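# Roll three dice to a top total of 4 on mat

## Task

Rotate the three dice until their upward faces sum to 4, with every die resting completely on the mat and lying flat when done.

## Robot and tools

Robot: two arms on a table, left_arm (a five-finger left hand) and right_arm (a right hand). The scene frame has its origin at table-top height midway between the nominal bases, +z up, +x out over the table, and left_arm on the +y side; image left and right do not match arm names. Calibrated bases: left_arm (-0.036, +0.361, +0.031) m, right_arm (-0.025, -0.365, +0.016) m, each turned only slightly about z. Reported hand poses, velocities and targets are in each arm's own base frame. Fixed cameras and the table use the scene frame.

Hand point: a spot 0.05 m in front of the palm and 0.15 m from the wrist face. Its +z runs along the straight fingers, +y out of the palm, +x across the palm away from the thumb on the right hand (toward the thumb on the left hand). Straight fingers extend 0.06-0.07 m past it along +z and sit 0.06 m behind it along -y. A wrist bracket on the little-finger side can strike objects.

Row layout (used by execute_actions and move): one flat list of 28 numbers, each in [-1, 1], covering both arms even if one stays still. Order: left dx, dy, dz, rx, ry, rz; left little, ring, middle, index, thumb_bend, thumb_turn; left force_limit, speed; then the same 14 for the right arm. The six pose numbers are an offset, not a pose, measured from that arm's current Hand target and along the Hand target's own axes; 1.0 equals 0.6 m for dx, dy, dz and 180 degrees for the rotation vector rx, ry, rz. All six zeros re-requests the current Hand target. Finger targets: +1 open/straight, -1 curled; thumb_turn -1 puts the thumb opposite the fingers, +1 beside the palm. force_limit maps -1..+1 to about 0..10 N at the fingertip (0..15 N for the two thumb motors); speed rises from almost zero at -1 to full at +0.48 and stays full above. A hand has no 'unchanged' value: to keep it as is, resend the eight numbers last executed for it (or, if none yet, its hand_measured six plus hand_force_limit and hand_speed). With the thumb in front, the hand grips items about 0.035-0.065 m thick. For gentle closing use speed -0.94 or lower. To grip harder, raise force_limit and send a more-closed target than hand_measured.

execute_actions(actions, cameras): actions is a list of actions; each action is a list of up to 15 rows at 1/30 s per step, and a short action repeats its last row. Every row of an action is an offset from the Hand target at that action's start, so repeating an offset moves further. Images come only when actions is empty or cameras names them; ["all"] gives all, [] none.

move(target, speed, blend, blocking, cameras): target is one 28-number row or a list of up to 15 rows, each an offset from the same starting Hand targets, not chained. speed is each path's top speed in m/s (0.002 to 4.3, default 0.25; turning limited to twice that in rad/s), one value or one per target. blend, in metres, rounds corners in a list; 0 means a full stop at each target. blocking=false returns after about 0.5 s while motion continues. The result adds a 'move:' line with the ending (done, off_target, moving, held, fault) and any limits (paced = clipped pose, held = steps withheld). Paths do not avoid obstacles or the other arm; avoid paths passing near an arm's own base.

wait(seconds 0-10, cameras) lets time run holding the last commands. stop(cameras) brakes a running move. zoom_image(camera, region) enlarges [x0, y0, x1, y1] pixels (at most 504 by 504) of a camera's newest image; cameras are cam_head_left, cam_head_right, cam_high, cam_left_wrist, cam_right_wrist, each 896x504. show_instructions() shows the reference pages. finished_scene(scene) ends the current scene irreversibly; give its number, and only once the dice stay correct without the robot.

Reading results: end_effector_position (m) and end_effector_quat_wxyz per arm in its base frame; Hand target is the last commanded pose after clipping, and the base for the next offset. Hands report hand_measured, hand_stopped_by (moving, target, force, stalled, fault) and hand_load_n (positive means pushed open; a lost grip shows as load near 0), all in the same six-motor order. Joint torques include the arm's own weight, and motors 3 and 4 wrap at ±28 N m. Action results may list positions at some steps.

Behaviour: the arm tracks commands loosely; friction and weight often leave the hand 1-3 cm (sometimes 5 cm) off, usually low, without any contact. A commanded orientation is clipped to within 40 degrees of the measured one each step. If the hand rests short, send the remaining distance as an offset. A blocked arm keeps pushing; to release, command back past the hand point.

Avoid: dropping dice or letting any fall off the table, releasing moving items, fast impacts with the table or fixed parts, contact or squeezing between the two hands, and excessive finger load. Don't hold loads or stretched poses long: motors at 85 °C show MOTOR HOT and at 100 °C the arm drops during a fault pause. Outside pushes may occasionally shift loose items.

Each tool is called after "Request:" in YAML: its name, and indented under it one key for each argument.

Reference images:

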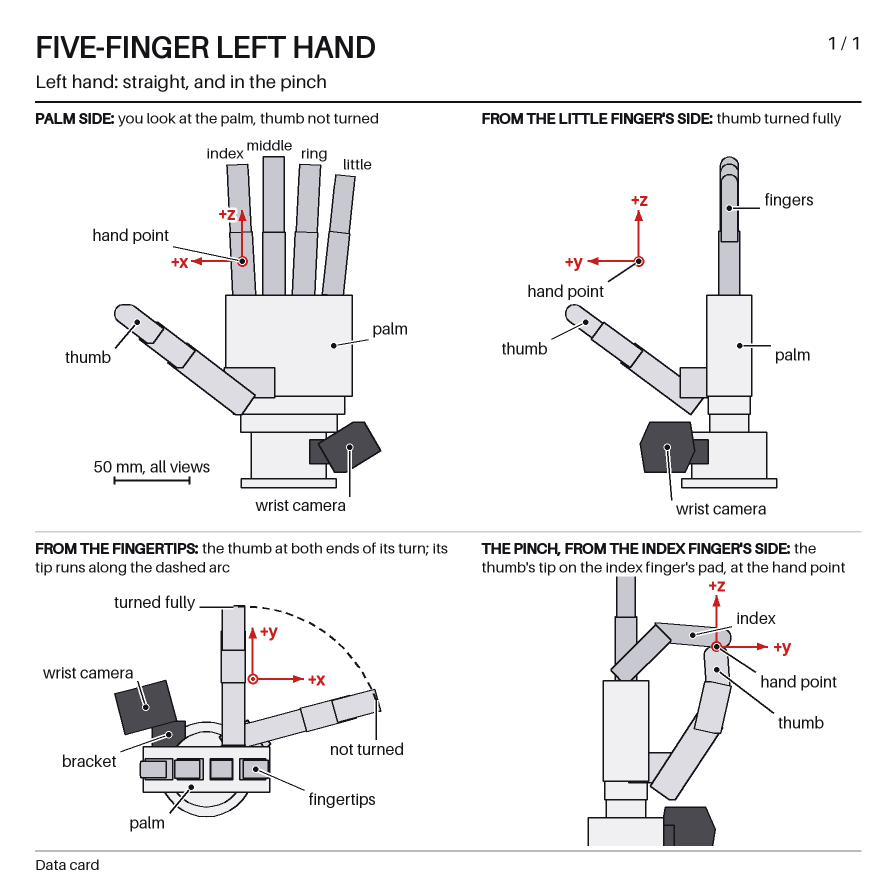

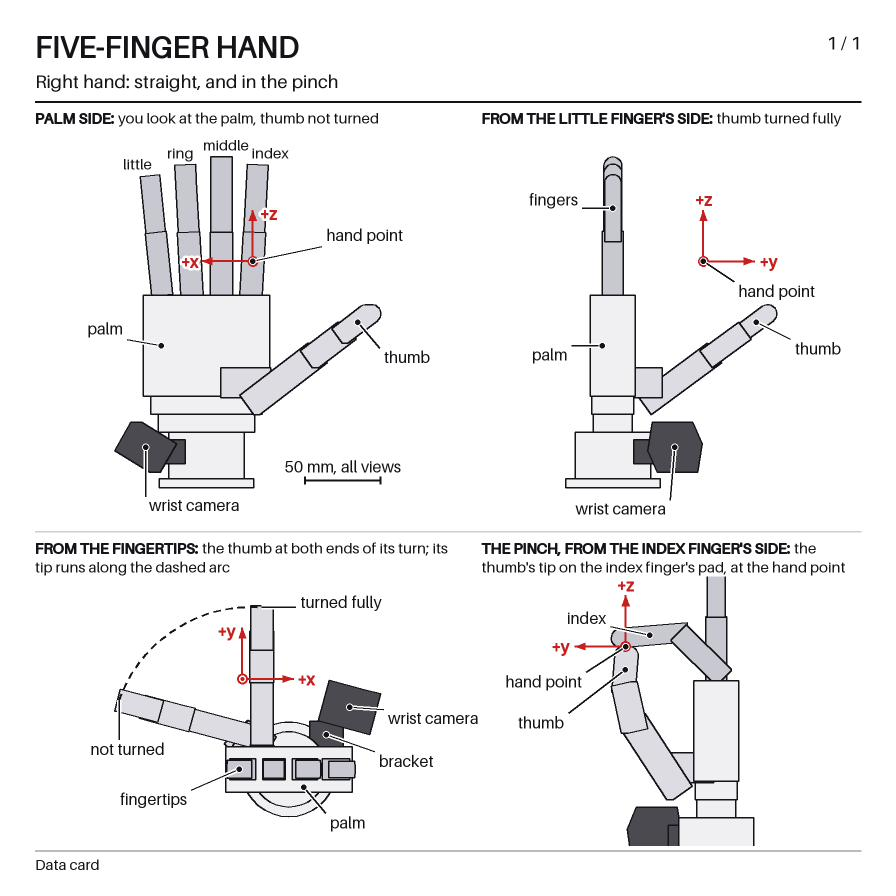

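## Session

Request:
execute_actions:
  actions: []

Scene clock: 0.00 s.
left_arm: end_effector_position=(+0.5386, -0.2492, +0.2018) hand_measured=(+1.000, +1.000, +1.000, +1.000, +1.000, +1.000) hand_load_n=(+0.0, +0.0, +0.0, +0.0, +0.0, +0.0) hand_stopped_by=(target, target, target, target, target, target) hand_force_limit=0.00 hand_speed=-0.80 end_effector_quat_wxyz=(+0.098, +0.670, -0.711, +0.187) | right_arm: end_effector_position=(+0.7095, +0.0867, +0.2069) hand_measured=(+1.000, +1.000, +1.000, +1.000, +1.000, +1.000) hand_load_n=(+0.0, +0.0, +0.0, +0.0, +0.0, +0.0) hand_stopped_by=(target, target, target, target, target, target) hand_force_limit=0.00 hand_speed=-0.80 end_effector_quat_wxyz=(+0.678, -0.668, +0.305, +0.031)
Joint positions: left_arm=[-0.245 1.874 1.809 -1.285 0.367 -0.227] | right_arm=[-0.158 2.1 1.734 0.024 -1.333 0.142]
Joint velocities: within noise
Joint torques (N m): no reading
Motor temperatures (°C): left_arm=[33 34 31 30 31 28] | right_arm=[31 33 33 32 29 34]
Heat: left arm: hottest shoulder 34 °C; right arm: hottest wrist roll 34 °C.
Hand target: left_arm +0.5446, -0.2507, +0.2105; +0.092, +0.668, -0.712, +0.197 | right_arm +0.7145, +0.0860, +0.2198; +0.681, -0.670, +0.295, +0.020

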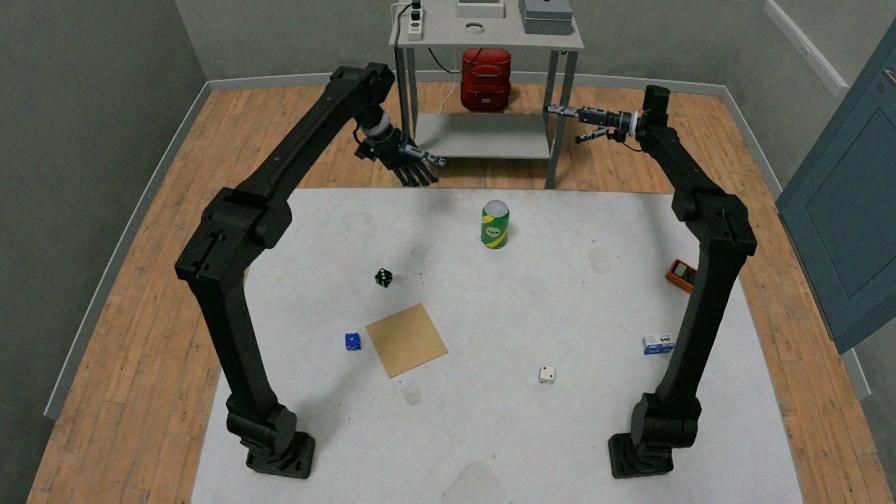

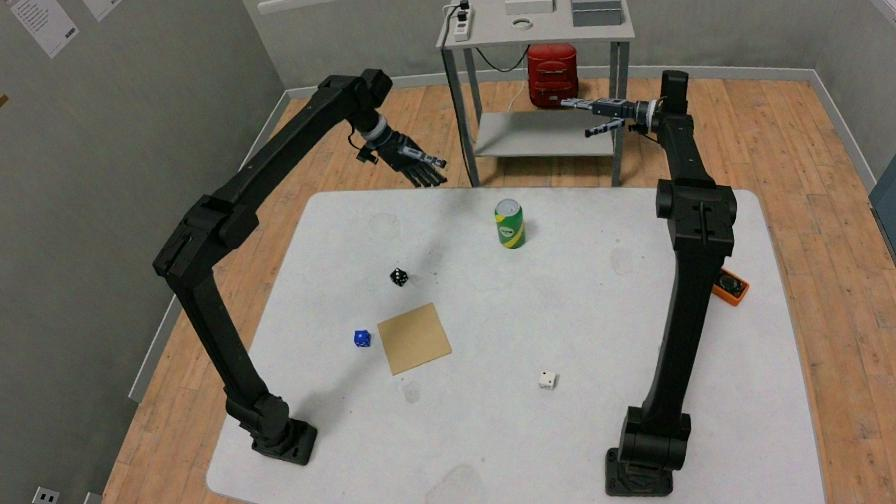

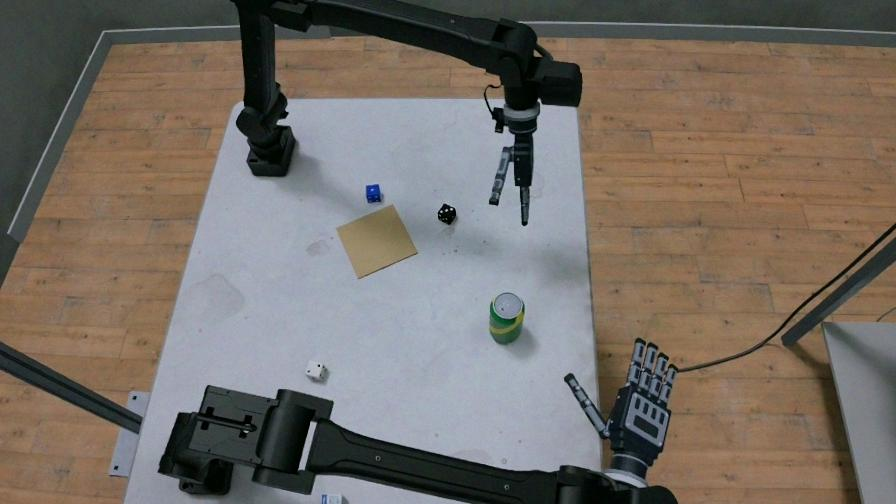

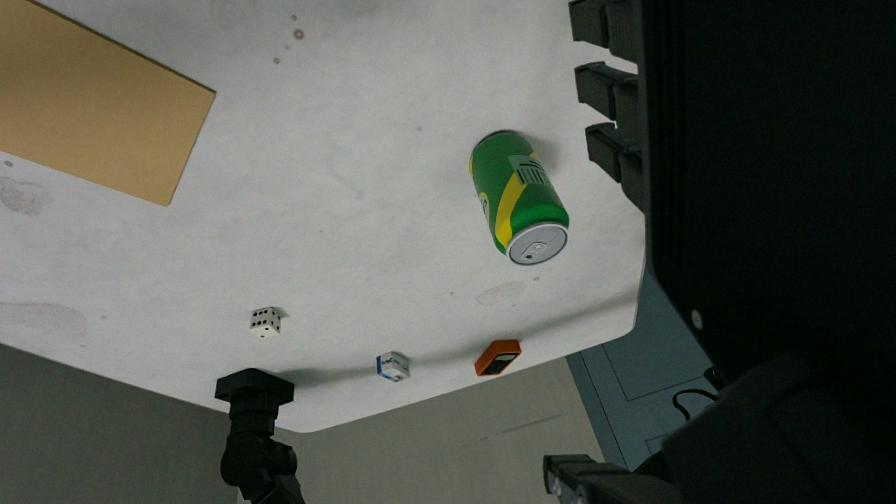

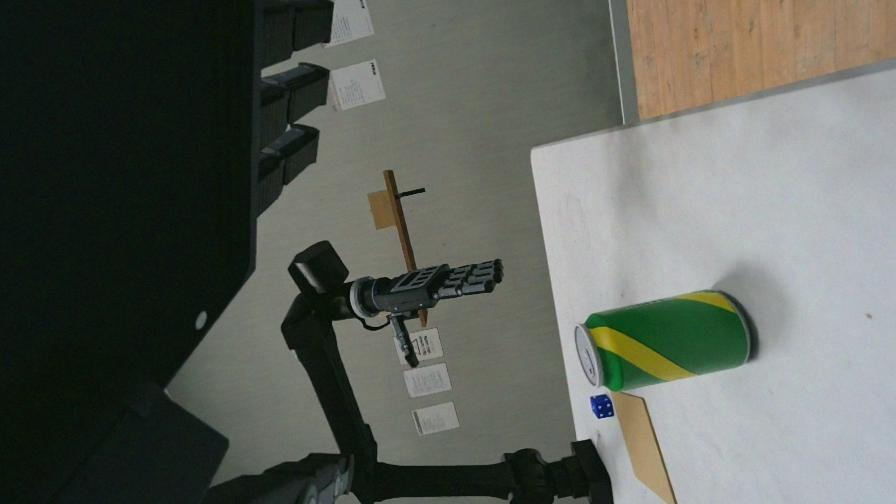

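Request:
zoom_image:
  camera: "cam_head_left"
  region: [330, 250, 470, 390]

Request:
zoom_image:
  camera: "cam_head_left"
  region: [500, 330, 600, 400]

Request:
zoom_image:
  camera: "cam_high"
  region: [330, 160, 490, 280]

Request:
zoom_image:
  camera: "cam_head_right"
  region: [340, 250, 480, 390]

Request:
zoom_image:
  camera: "cam_high"
  region: [280, 340, 350, 400]

Scaled by 3.600 from the camera's 896x504 image, which has a finer 1280x720 frame.

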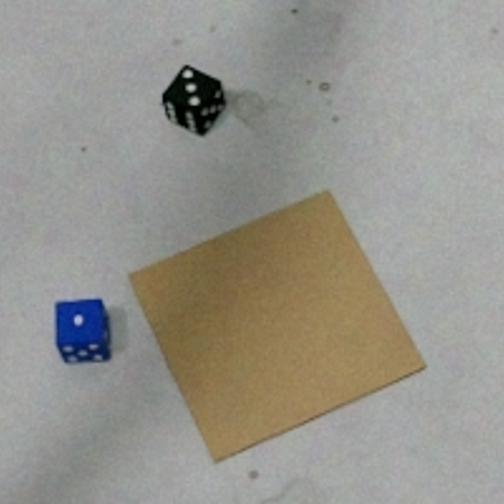

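Scaled by 5.040 from the camera's 896x504 image, which has a finer 1280x720 frame.

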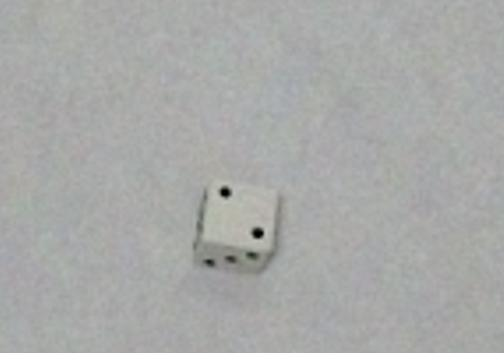

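Scaled by 3.150 from the camera's 896x504 image, which has a finer 1280x720 frame.

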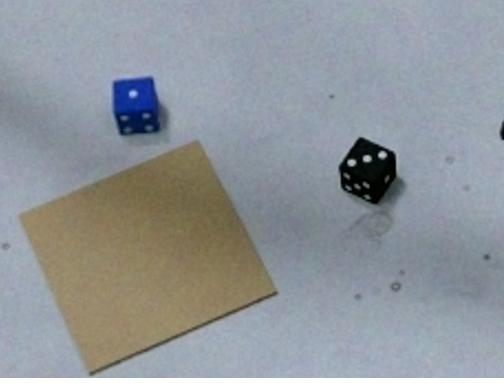

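Scaled by 3.600 from the camera's 896x504 image, which has a finer 1280x720 frame.

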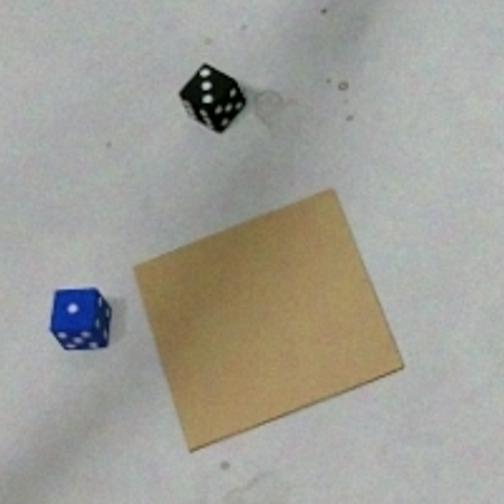

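Scaled by 7.200 from the camera's 896x504 image, which has a finer 1280x720 frame.

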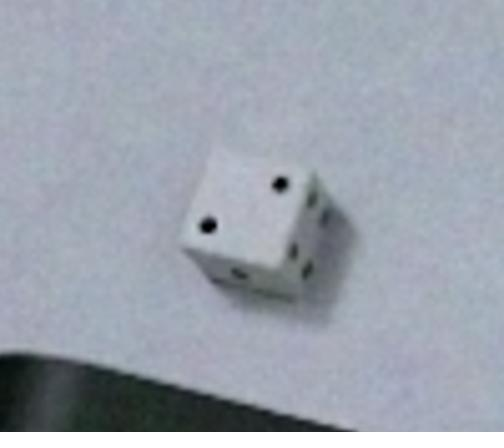

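Request:
move:
  target: [-0.1473,0.352,-0.1797,0.1754,-0.0787,0.1302,1,1,1,1,1,-1,0,0, 0,0,0,0,0,0,1,1,1,1,1,-1,0,0]
  speed: 0.2
  cameras: ["cam_head_left","cam_high","cam_left_wrist"]

Scene clock: 7.13 s.
left_arm: end_effector_position=(+0.3257, -0.1247, +0.2408) hand_measured=(+1.000, +1.000, +1.000, +1.000, +1.000, -1.000) hand_load_n=(+0.5, +0.0, +0.0, +0.0, +0.0, +0.0) hand_stopped_by=(target, target, target, target, target, target) hand_force_limit=0.00 hand_speed=0.00 end_effector_quat_wxyz=(+0.211, -0.532, +0.759, -0.310) | right_arm: end_effector_position=(+0.7095, +0.0867, +0.2069) hand_measured=(+1.000, +1.000, +1.000, +1.000, +1.000, -1.000) hand_load_n=(+0.0, +0.0, +0.0, -0.5, +0.0, +0.0) hand_stopped_by=(target, target, target, target, target, target) hand_force_limit=0.00 hand_speed=0.00 end_effector_quat_wxyz=(+0.678, -0.668, +0.305, +0.031)
Joint positions: left_arm=[-0.242 0.858 0.895 -0.843 0.083 0.072] | right_arm=[-0.158 2.1 1.734 0.024 -1.333 0.142]
Joint torques (N m): left_arm=[0.79 -3.25 7.61 1.88 0.19 0.04] | right_arm=[1.44 -21.01 8.61 1.73 -0.36 -0.11]
Heat: left arm: hottest shoulder 35 °C; right arm: hottest elbow 36 °C.
Hand target: left_arm +0.3300, -0.1200, +0.2398; +0.220, -0.530, +0.756, -0.314 | right_arm +0.7145, +0.0860, +0.2198; +0.681, -0.670, +0.295, +0.020
Off the commanded pose: left_arm 0.006 m, 1 deg | right_arm 0.014 m, 2 deg.
move: off_target (right_arm)
Images, in order (width x height): cam_head_left 896x504, cam_high 896x504, cam_left_wrist 896x504.

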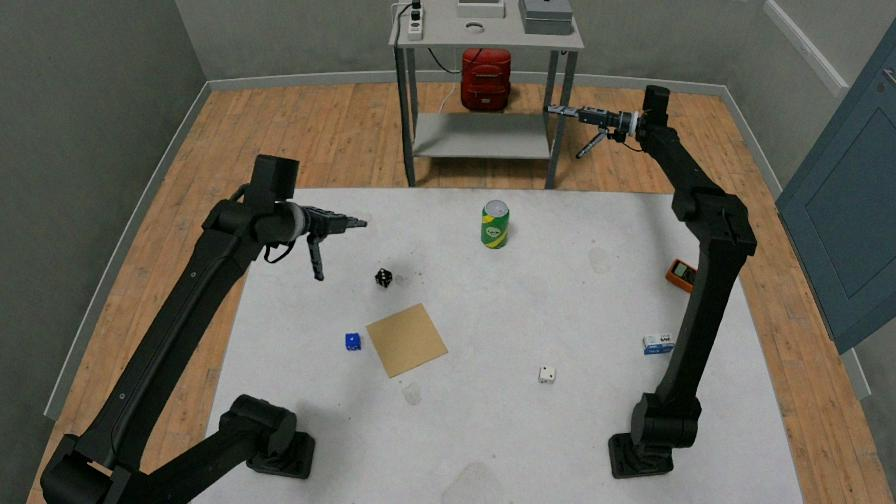

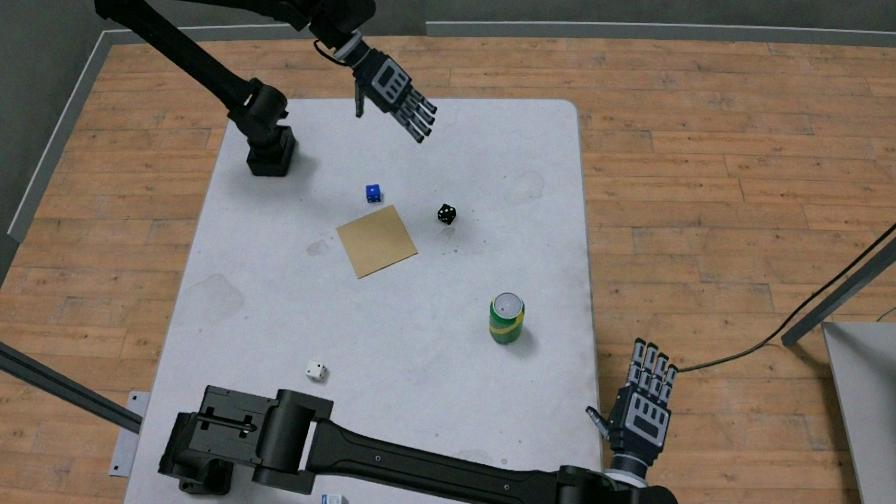

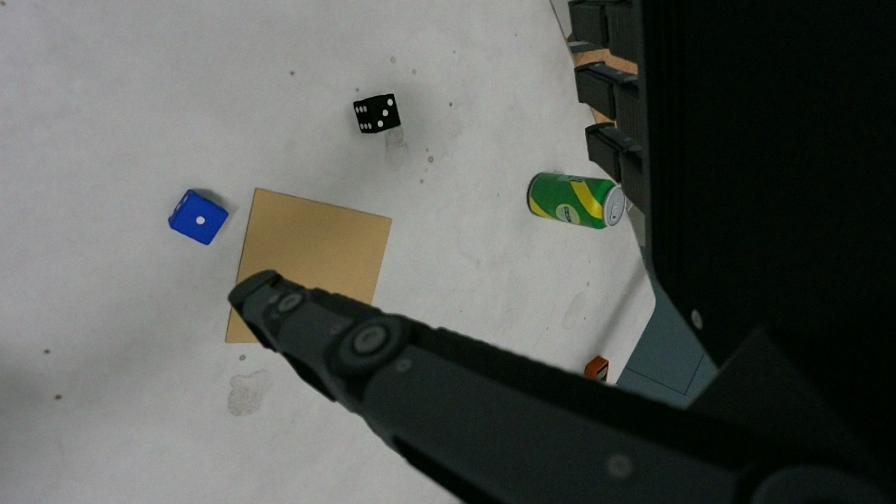

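Request:
zoom_image:
  camera: "cam_left_wrist"
  region: [320, 70, 440, 150]

Request:
zoom_image:
  camera: "cam_left_wrist"
  region: [140, 170, 260, 260]

Scaled by 4.200 from the camera's 896x504 image, which has a finer 1280x720 frame.

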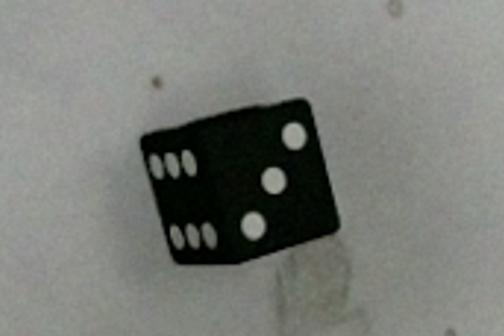

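Scaled by 4.200 from the camera's 896x504 image, which has a finer 1280x720 frame.

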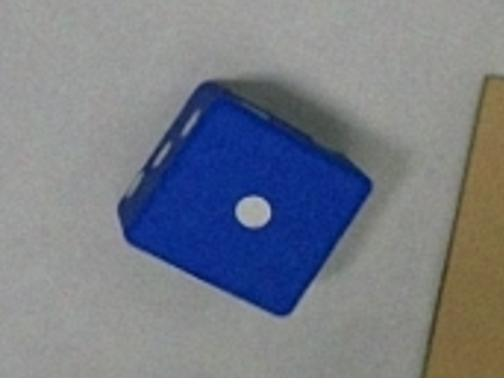

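Request:
move:
  target: [0.0028,0.078,0.2048,0.0916,-0.3179,-0.2262,1,1,0,0,0,-1,0,0, 0,0,0,0,0,0,1,1,1,1,1,-1,0,0]
  speed: 0.2
  cameras: ["cam_head_left","cam_head_right","cam_high","cam_left_wrist"]

Scene clock: 14.27 s.
left_arm: end_effector_position=(+0.3689, -0.1239, +0.1088) hand_measured=(+1.000, +1.000, +0.000, +0.000, +0.000, -1.000) hand_load_n=(+0.0, +0.0, +0.0, +0.5, +0.0, +0.0) hand_stopped_by=(target, target, target, target, target, target) hand_force_limit=0.00 hand_speed=0.00 end_effector_quat_wxyz=(-0.502, +0.796, -0.295, +0.167) | right_arm: end_effector_position=(+0.7095, +0.0867, +0.2069) hand_measured=(+1.000, +1.000, +1.000, +1.000, +1.000, -1.000) hand_load_n=(+0.0, +0.0, +0.0, +0.0, -0.5, +0.0) hand_stopped_by=(target, target, target, target, target, target) hand_force_limit=0.00 hand_speed=0.00 end_effector_quat_wxyz=(+0.678, -0.668, +0.305, +0.031)
Joint positions: left_arm=[-0.714 1.369 0.842 -1.121 -1.113 -1.624] | right_arm=[-0.158 2.1 1.734 0.024 -1.333 0.142]
Joint torques (N m): left_arm=[-1.9 -6.53 9.91 -0.7 -0.86 -0.15] | right_arm=[1.44 -21.01 8.61 1.74 -0.36 -0.1]
Motor temperatures (°C): left_arm=[33 35 33 30 31 28] | right_arm=[31 34 38 32 29 34]
Heat: left arm: hottest shoulder 35 °C; right arm: hottest elbow 38 °C.
Hand target: left_arm +0.3801, -0.1399, +0.1200; -0.498, +0.797, -0.290, +0.181 | right_arm +0.7145, +0.0860, +0.2198; +0.681, -0.670, +0.295, +0.020
Off the commanded pose: left_arm 0.022 m, 2 deg | right_arm 0.014 m, 2 deg.
move: off_target (left_arm, right_arm)
Images, in order (width x height): cam_head_left 896x504, cam_head_right 896x504, cam_high 896x504, cam_left_wrist 896x504.

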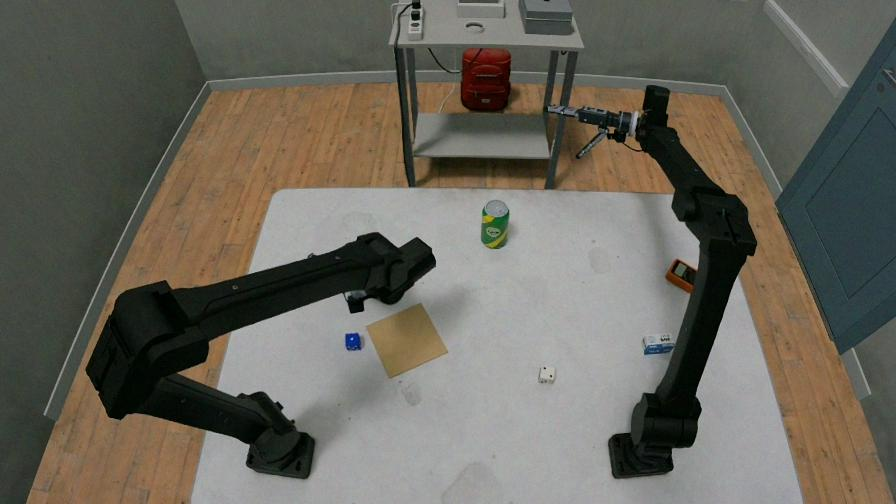

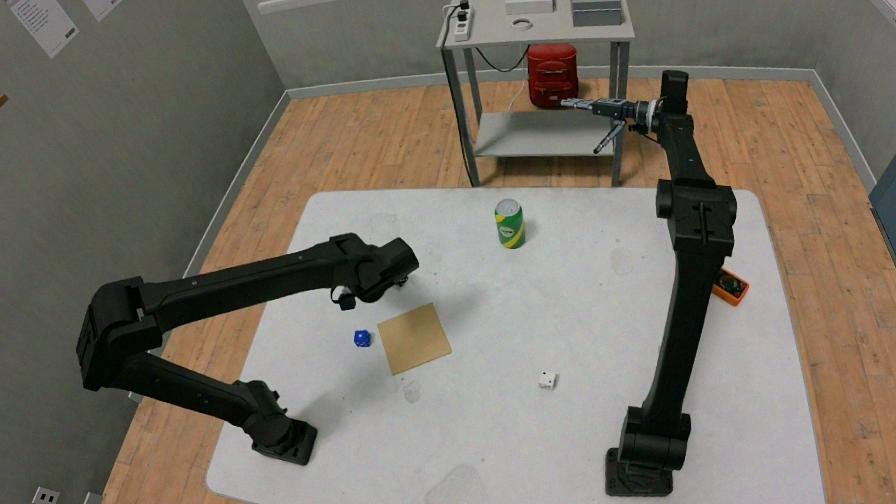

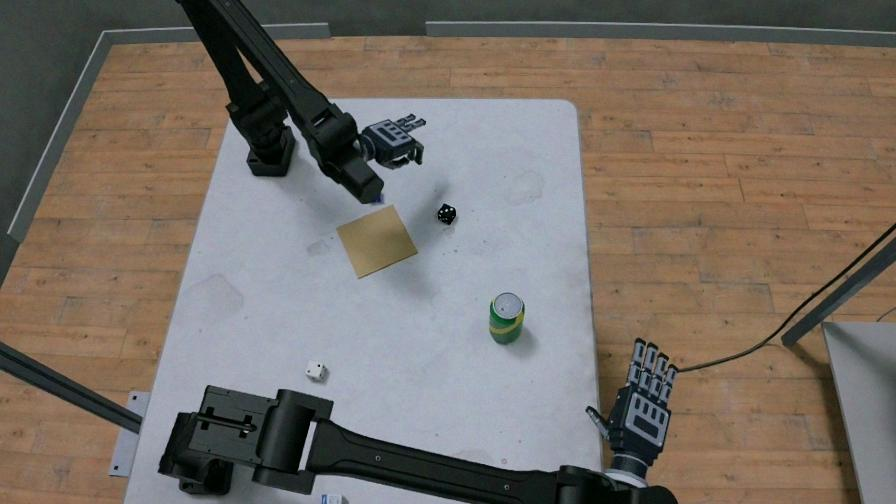

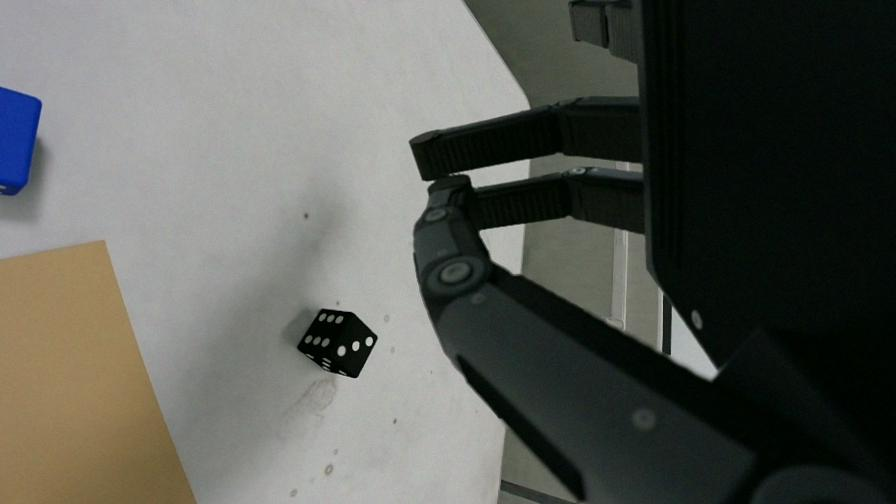

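Request:
move:
  target: [0.1083,0.0732,0.074,0,0,0,1,1,0,0,0,-1,0,0, 0,0,0,0,0,0,1,1,1,1,1,-1,0,0]
  speed: 0.2
  cameras: ["cam_head_left","cam_head_right","cam_high","cam_left_wrist"]

Scene clock: 17.80 s.
left_arm: end_effector_position=(+0.4247, -0.1585, +0.0523) hand_measured=(+1.000, +1.000, +0.000, +0.000, +0.000, -1.000) hand_load_n=(+0.0, +0.0, +0.0, +0.0, +0.0, +0.0) hand_stopped_by=(target, target, target, target, target, target) hand_force_limit=0.00 hand_speed=0.00 end_effector_quat_wxyz=(-0.502, +0.793, -0.301, +0.169) | right_arm: end_effector_position=(+0.7095, +0.0867, +0.2069) hand_measured=(+1.000, +1.000, +1.000, +1.000, +1.000, -1.000) hand_load_n=(+0.0, +0.0, +0.0, +0.0, +0.0, +0.0) hand_stopped_by=(target, target, target, target, target, target) hand_force_limit=0.00 hand_speed=0.00 end_effector_quat_wxyz=(+0.678, -0.668, +0.305, +0.031)
Joint positions: left_arm=[-0.688 1.606 0.926 -0.889 -1.117 -1.531] | right_arm=[-0.158 2.1 1.734 0.024 -1.333 0.142]
Joint torques (N m): left_arm=[0.62 -10.05 9.01 0.4 -0.77 0.05] | right_arm=[1.55 -21.01 8.61 1.73 -0.36 -0.1]
Heat: left arm: hottest shoulder 35 °C; right arm: hottest elbow 39 °C.
Hand target: left_arm +0.4431, -0.1658, +0.0609; -0.498, +0.797, -0.291, +0.181 | right_arm +0.7145, +0.0860, +0.2198; +0.681, -0.670, +0.295, +0.020
Off the commanded pose: left_arm 0.022 m, 2 deg | right_arm 0.014 m, 2 deg.
move: off_target (left_arm, right_arm)
Images, in order (width x height): cam_head_left 896x504, cam_head_right 896x504, cam_high 896x504, cam_left_wrist 896x504.

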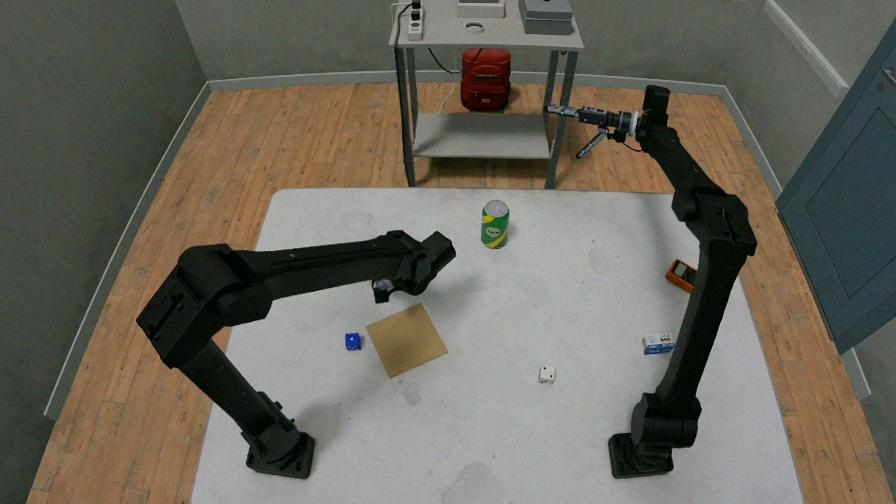

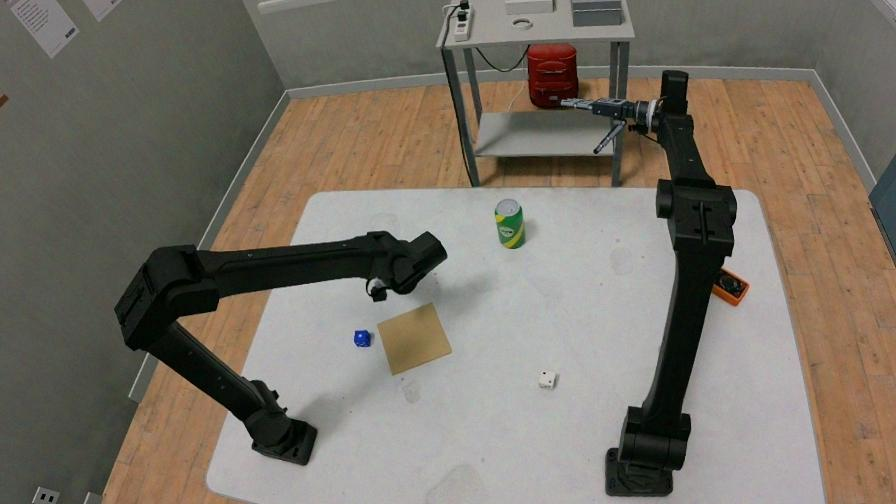

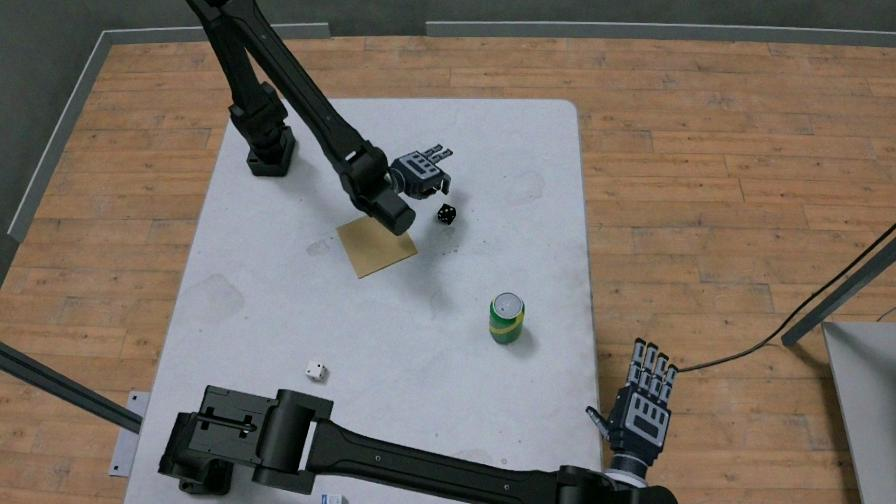

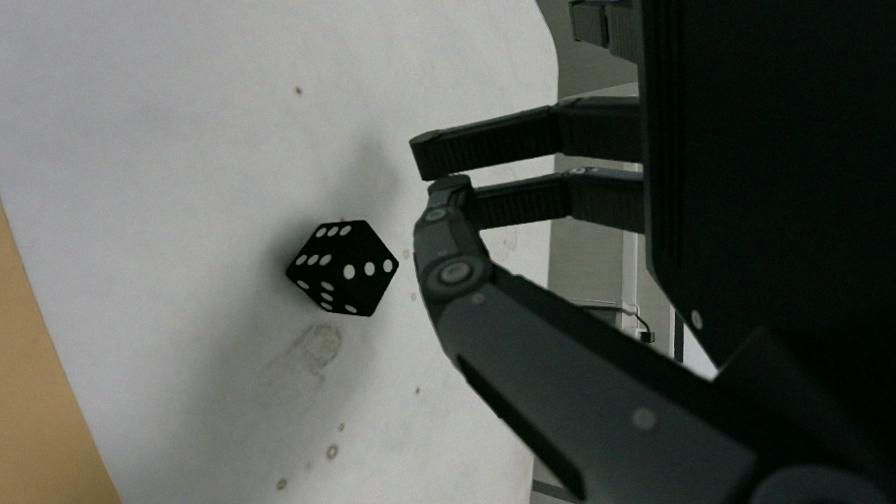

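Request:
zoom_image:
  camera: "cam_high"
  region: [380, 130, 500, 250]

Request:
zoom_image:
  camera: "cam_left_wrist"
  region: [260, 120, 560, 340]

Scaled by 4.200 from the camera's 896x504 image, which has a finer 1280x720 frame.

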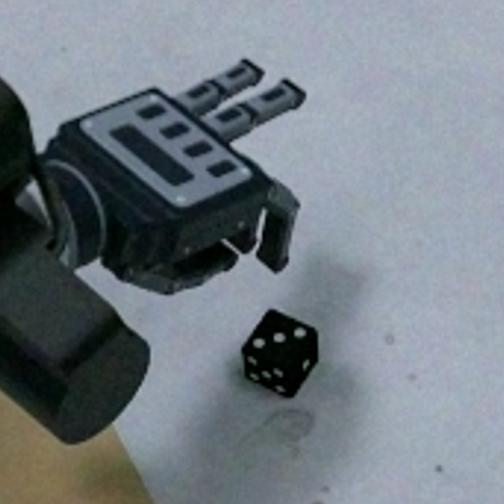

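Scaled by 1.680 from the camera's 896x504 image, which has a finer 1280x720 frame.

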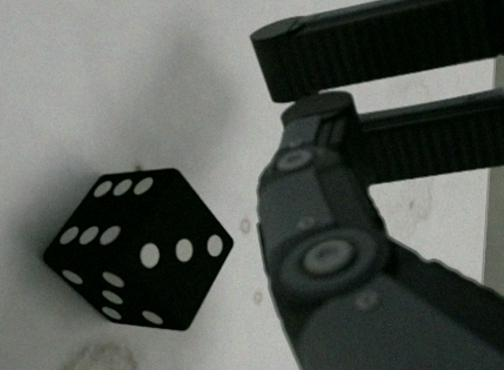

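Request:
move:
  target: [0.026,0.0287,0.0285,0,0,0,1,1,0.5,0.5,0.75,-1,0,0, 0,0,0,0,0,0,1,1,1,1,1,-1,0,0]
  speed: 0.1
  cameras: ["cam_high","cam_left_wrist"]

Request:
zoom_image:
  camera: "cam_high"
  region: [380, 130, 500, 250]

Scene clock: 20.27 s.
left_arm: end_effector_position=(+0.4414, -0.1631, +0.0313) hand_measured=(+1.000, +1.000, +0.500, +0.500, +0.750, -1.000) hand_load_n=(+0.0, +0.0, +0.0, +0.0, +0.0, +0.0) hand_stopped_by=(target, target, target, target, target, target) hand_force_limit=0.00 hand_speed=0.00 end_effector_quat_wxyz=(-0.502, +0.793, -0.301, +0.171) | right_arm: end_effector_position=(+0.7095, +0.0867, +0.2069) hand_measured=(+1.000, +1.000, +1.000, +1.000, +1.000, -1.000) hand_load_n=(+0.0, +0.0, +0.0, +0.0, +0.0, +0.0) hand_stopped_by=(target, target, target, target, target, target) hand_force_limit=0.00 hand_speed=0.00 end_effector_quat_wxyz=(+0.678, -0.668, +0.305, +0.031)
Joint positions: left_arm=[-0.671 1.673 0.942 -0.799 -1.117 -1.491] | right_arm=[-0.158 2.1 1.734 0.024 -1.333 0.142]
Joint torques (N m): left_arm=[0.73 -10.64 8.77 0.47 -0.73 0.08] | right_arm=[1.55 -21.01 8.61 1.73 -0.36 -0.1]
Heat: left arm: hottest shoulder 35 °C; right arm: hottest elbow 39 °C.
Hand target: left_arm +0.4600, -0.1698, +0.0379; -0.498, +0.797, -0.290, +0.181 | right_arm +0.7145, +0.0860, +0.2198; +0.681, -0.670, +0.295, +0.020
Off the commanded pose: left_arm 0.021 m, 2 deg | right_arm 0.014 m, 2 deg.
move: off_target (left_arm, right_arm)
Images, in order (width x height): cam_high 896x504, cam_left_wrist 896x504.

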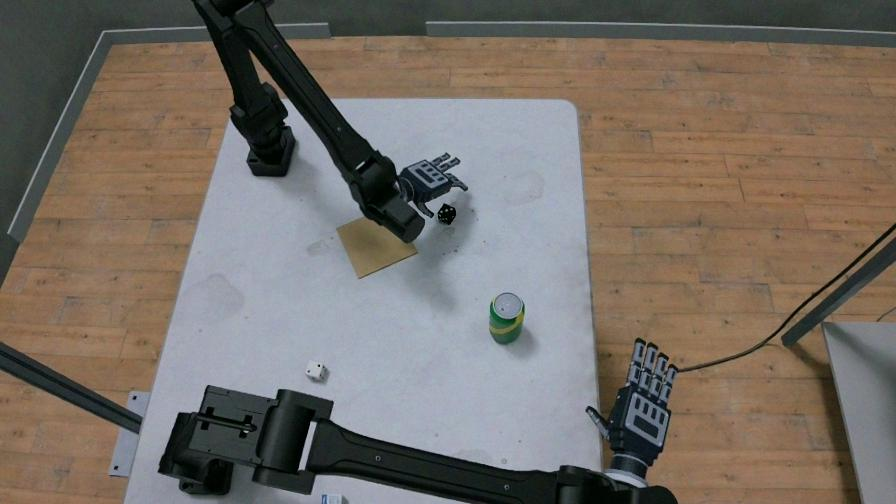

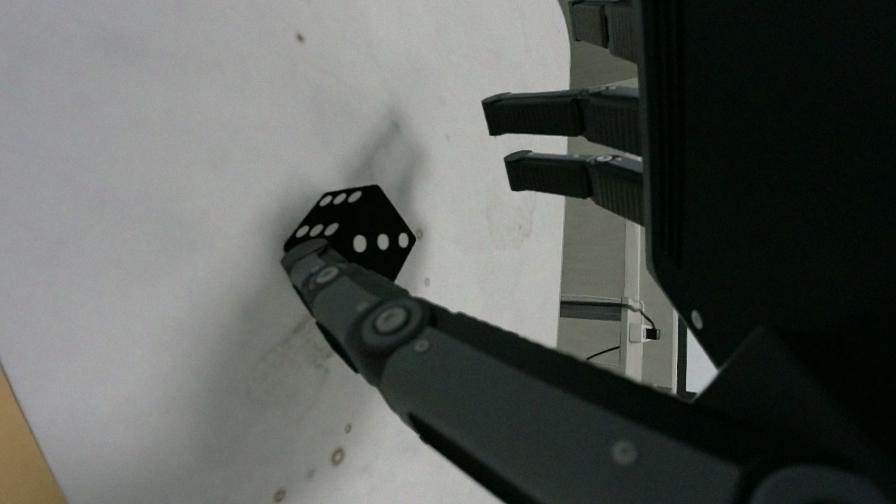

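Scaled by 4.200 from the camera's 896x504 image, which has a finer 1280x720 frame.

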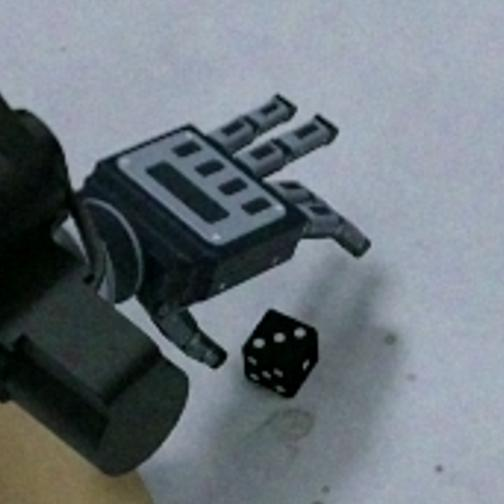

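Request:
move:
  target: [0.0123,0.0393,0.0258,0,0,0,1,1,0.5,0.5,0.75,-1,0,0, 0,0,0,0,0,0,1,1,1,1,1,-1,0,0]
  speed: 0.1
  cameras: ["cam_high","cam_left_wrist"]

Request:
zoom_image:
  camera: "cam_high"
  region: [380, 130, 500, 250]

Request:
zoom_image:
  camera: "cam_left_wrist"
  region: [260, 120, 560, 340]

Scene clock: 22.40 s.
left_arm: end_effector_position=(+0.4499, -0.1660, +0.0048) hand_measured=(+1.000, +1.000, +0.500, +0.500, +0.750, -1.000) hand_load_n=(+0.0, +0.0, +0.0, +0.0, +0.0, +0.5) hand_stopped_by=(target, target, target, target, target, target) hand_force_limit=0.00 hand_speed=0.00 end_effector_quat_wxyz=(-0.501, +0.793, -0.300, +0.172) | right_arm: end_effector_position=(+0.7095, +0.0867, +0.2069) hand_measured=(+1.000, +1.000, +1.000, +1.000, +1.000, -1.000) hand_load_n=(-0.5, +0.0, +0.0, +0.0, +0.0, +0.0) hand_stopped_by=(target, target, target, target, target, target) hand_force_limit=0.00 hand_speed=0.00 end_effector_quat_wxyz=(+0.678, -0.668, +0.305, +0.031)
Joint positions: left_arm=[-0.664 1.741 0.942 -0.715 -1.116 -1.474] | right_arm=[-0.158 2.1 1.734 0.024 -1.333 0.142]
Joint torques (N m): left_arm=[0.73 -11.28 8.21 0.5 -0.72 0.05] | right_arm=[1.44 -21.07 8.61 1.72 -0.36 -0.1]
Heat: left arm: hottest shoulder 35 °C; right arm: hottest elbow 40 °C.
Hand target: left_arm +0.4679, -0.1718, +0.0099; -0.498, +0.797, -0.290, +0.181 | right_arm +0.7145, +0.0860, +0.2198; +0.681, -0.670, +0.295, +0.020
Off the commanded pose: left_arm 0.020 m, 2 deg | right_arm 0.014 m, 2 deg.
move: off_target (left_arm, right_arm)
Images, in order (width x height): cam_high 896x504, cam_left_wrist 896x504.

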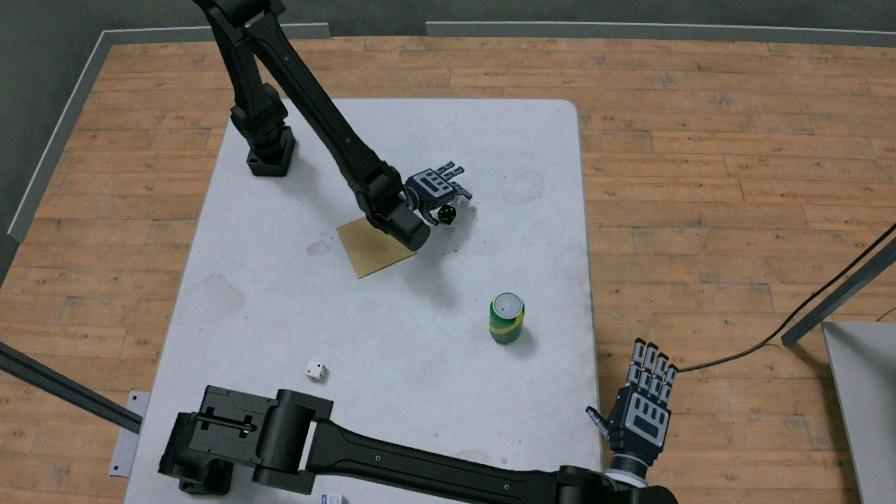

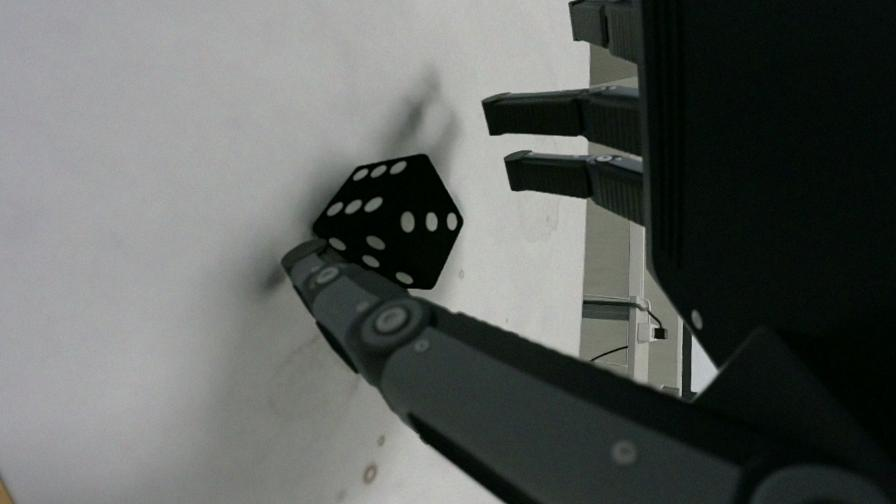

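Scaled by 4.200 from the camera's 896x504 image, which has a finer 1280x720 frame.

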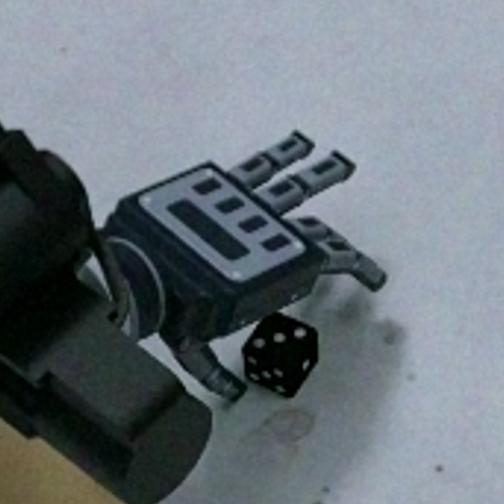

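Scaled by 1.680 from the camera's 896x504 image, which has a finer 1280x720 frame.

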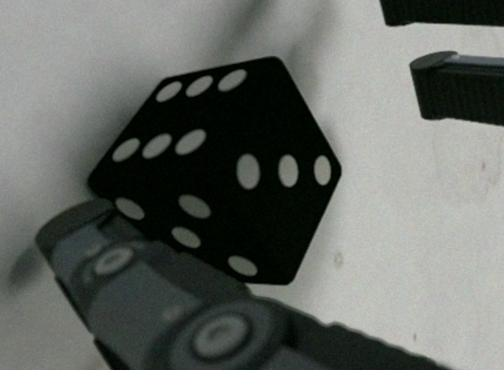

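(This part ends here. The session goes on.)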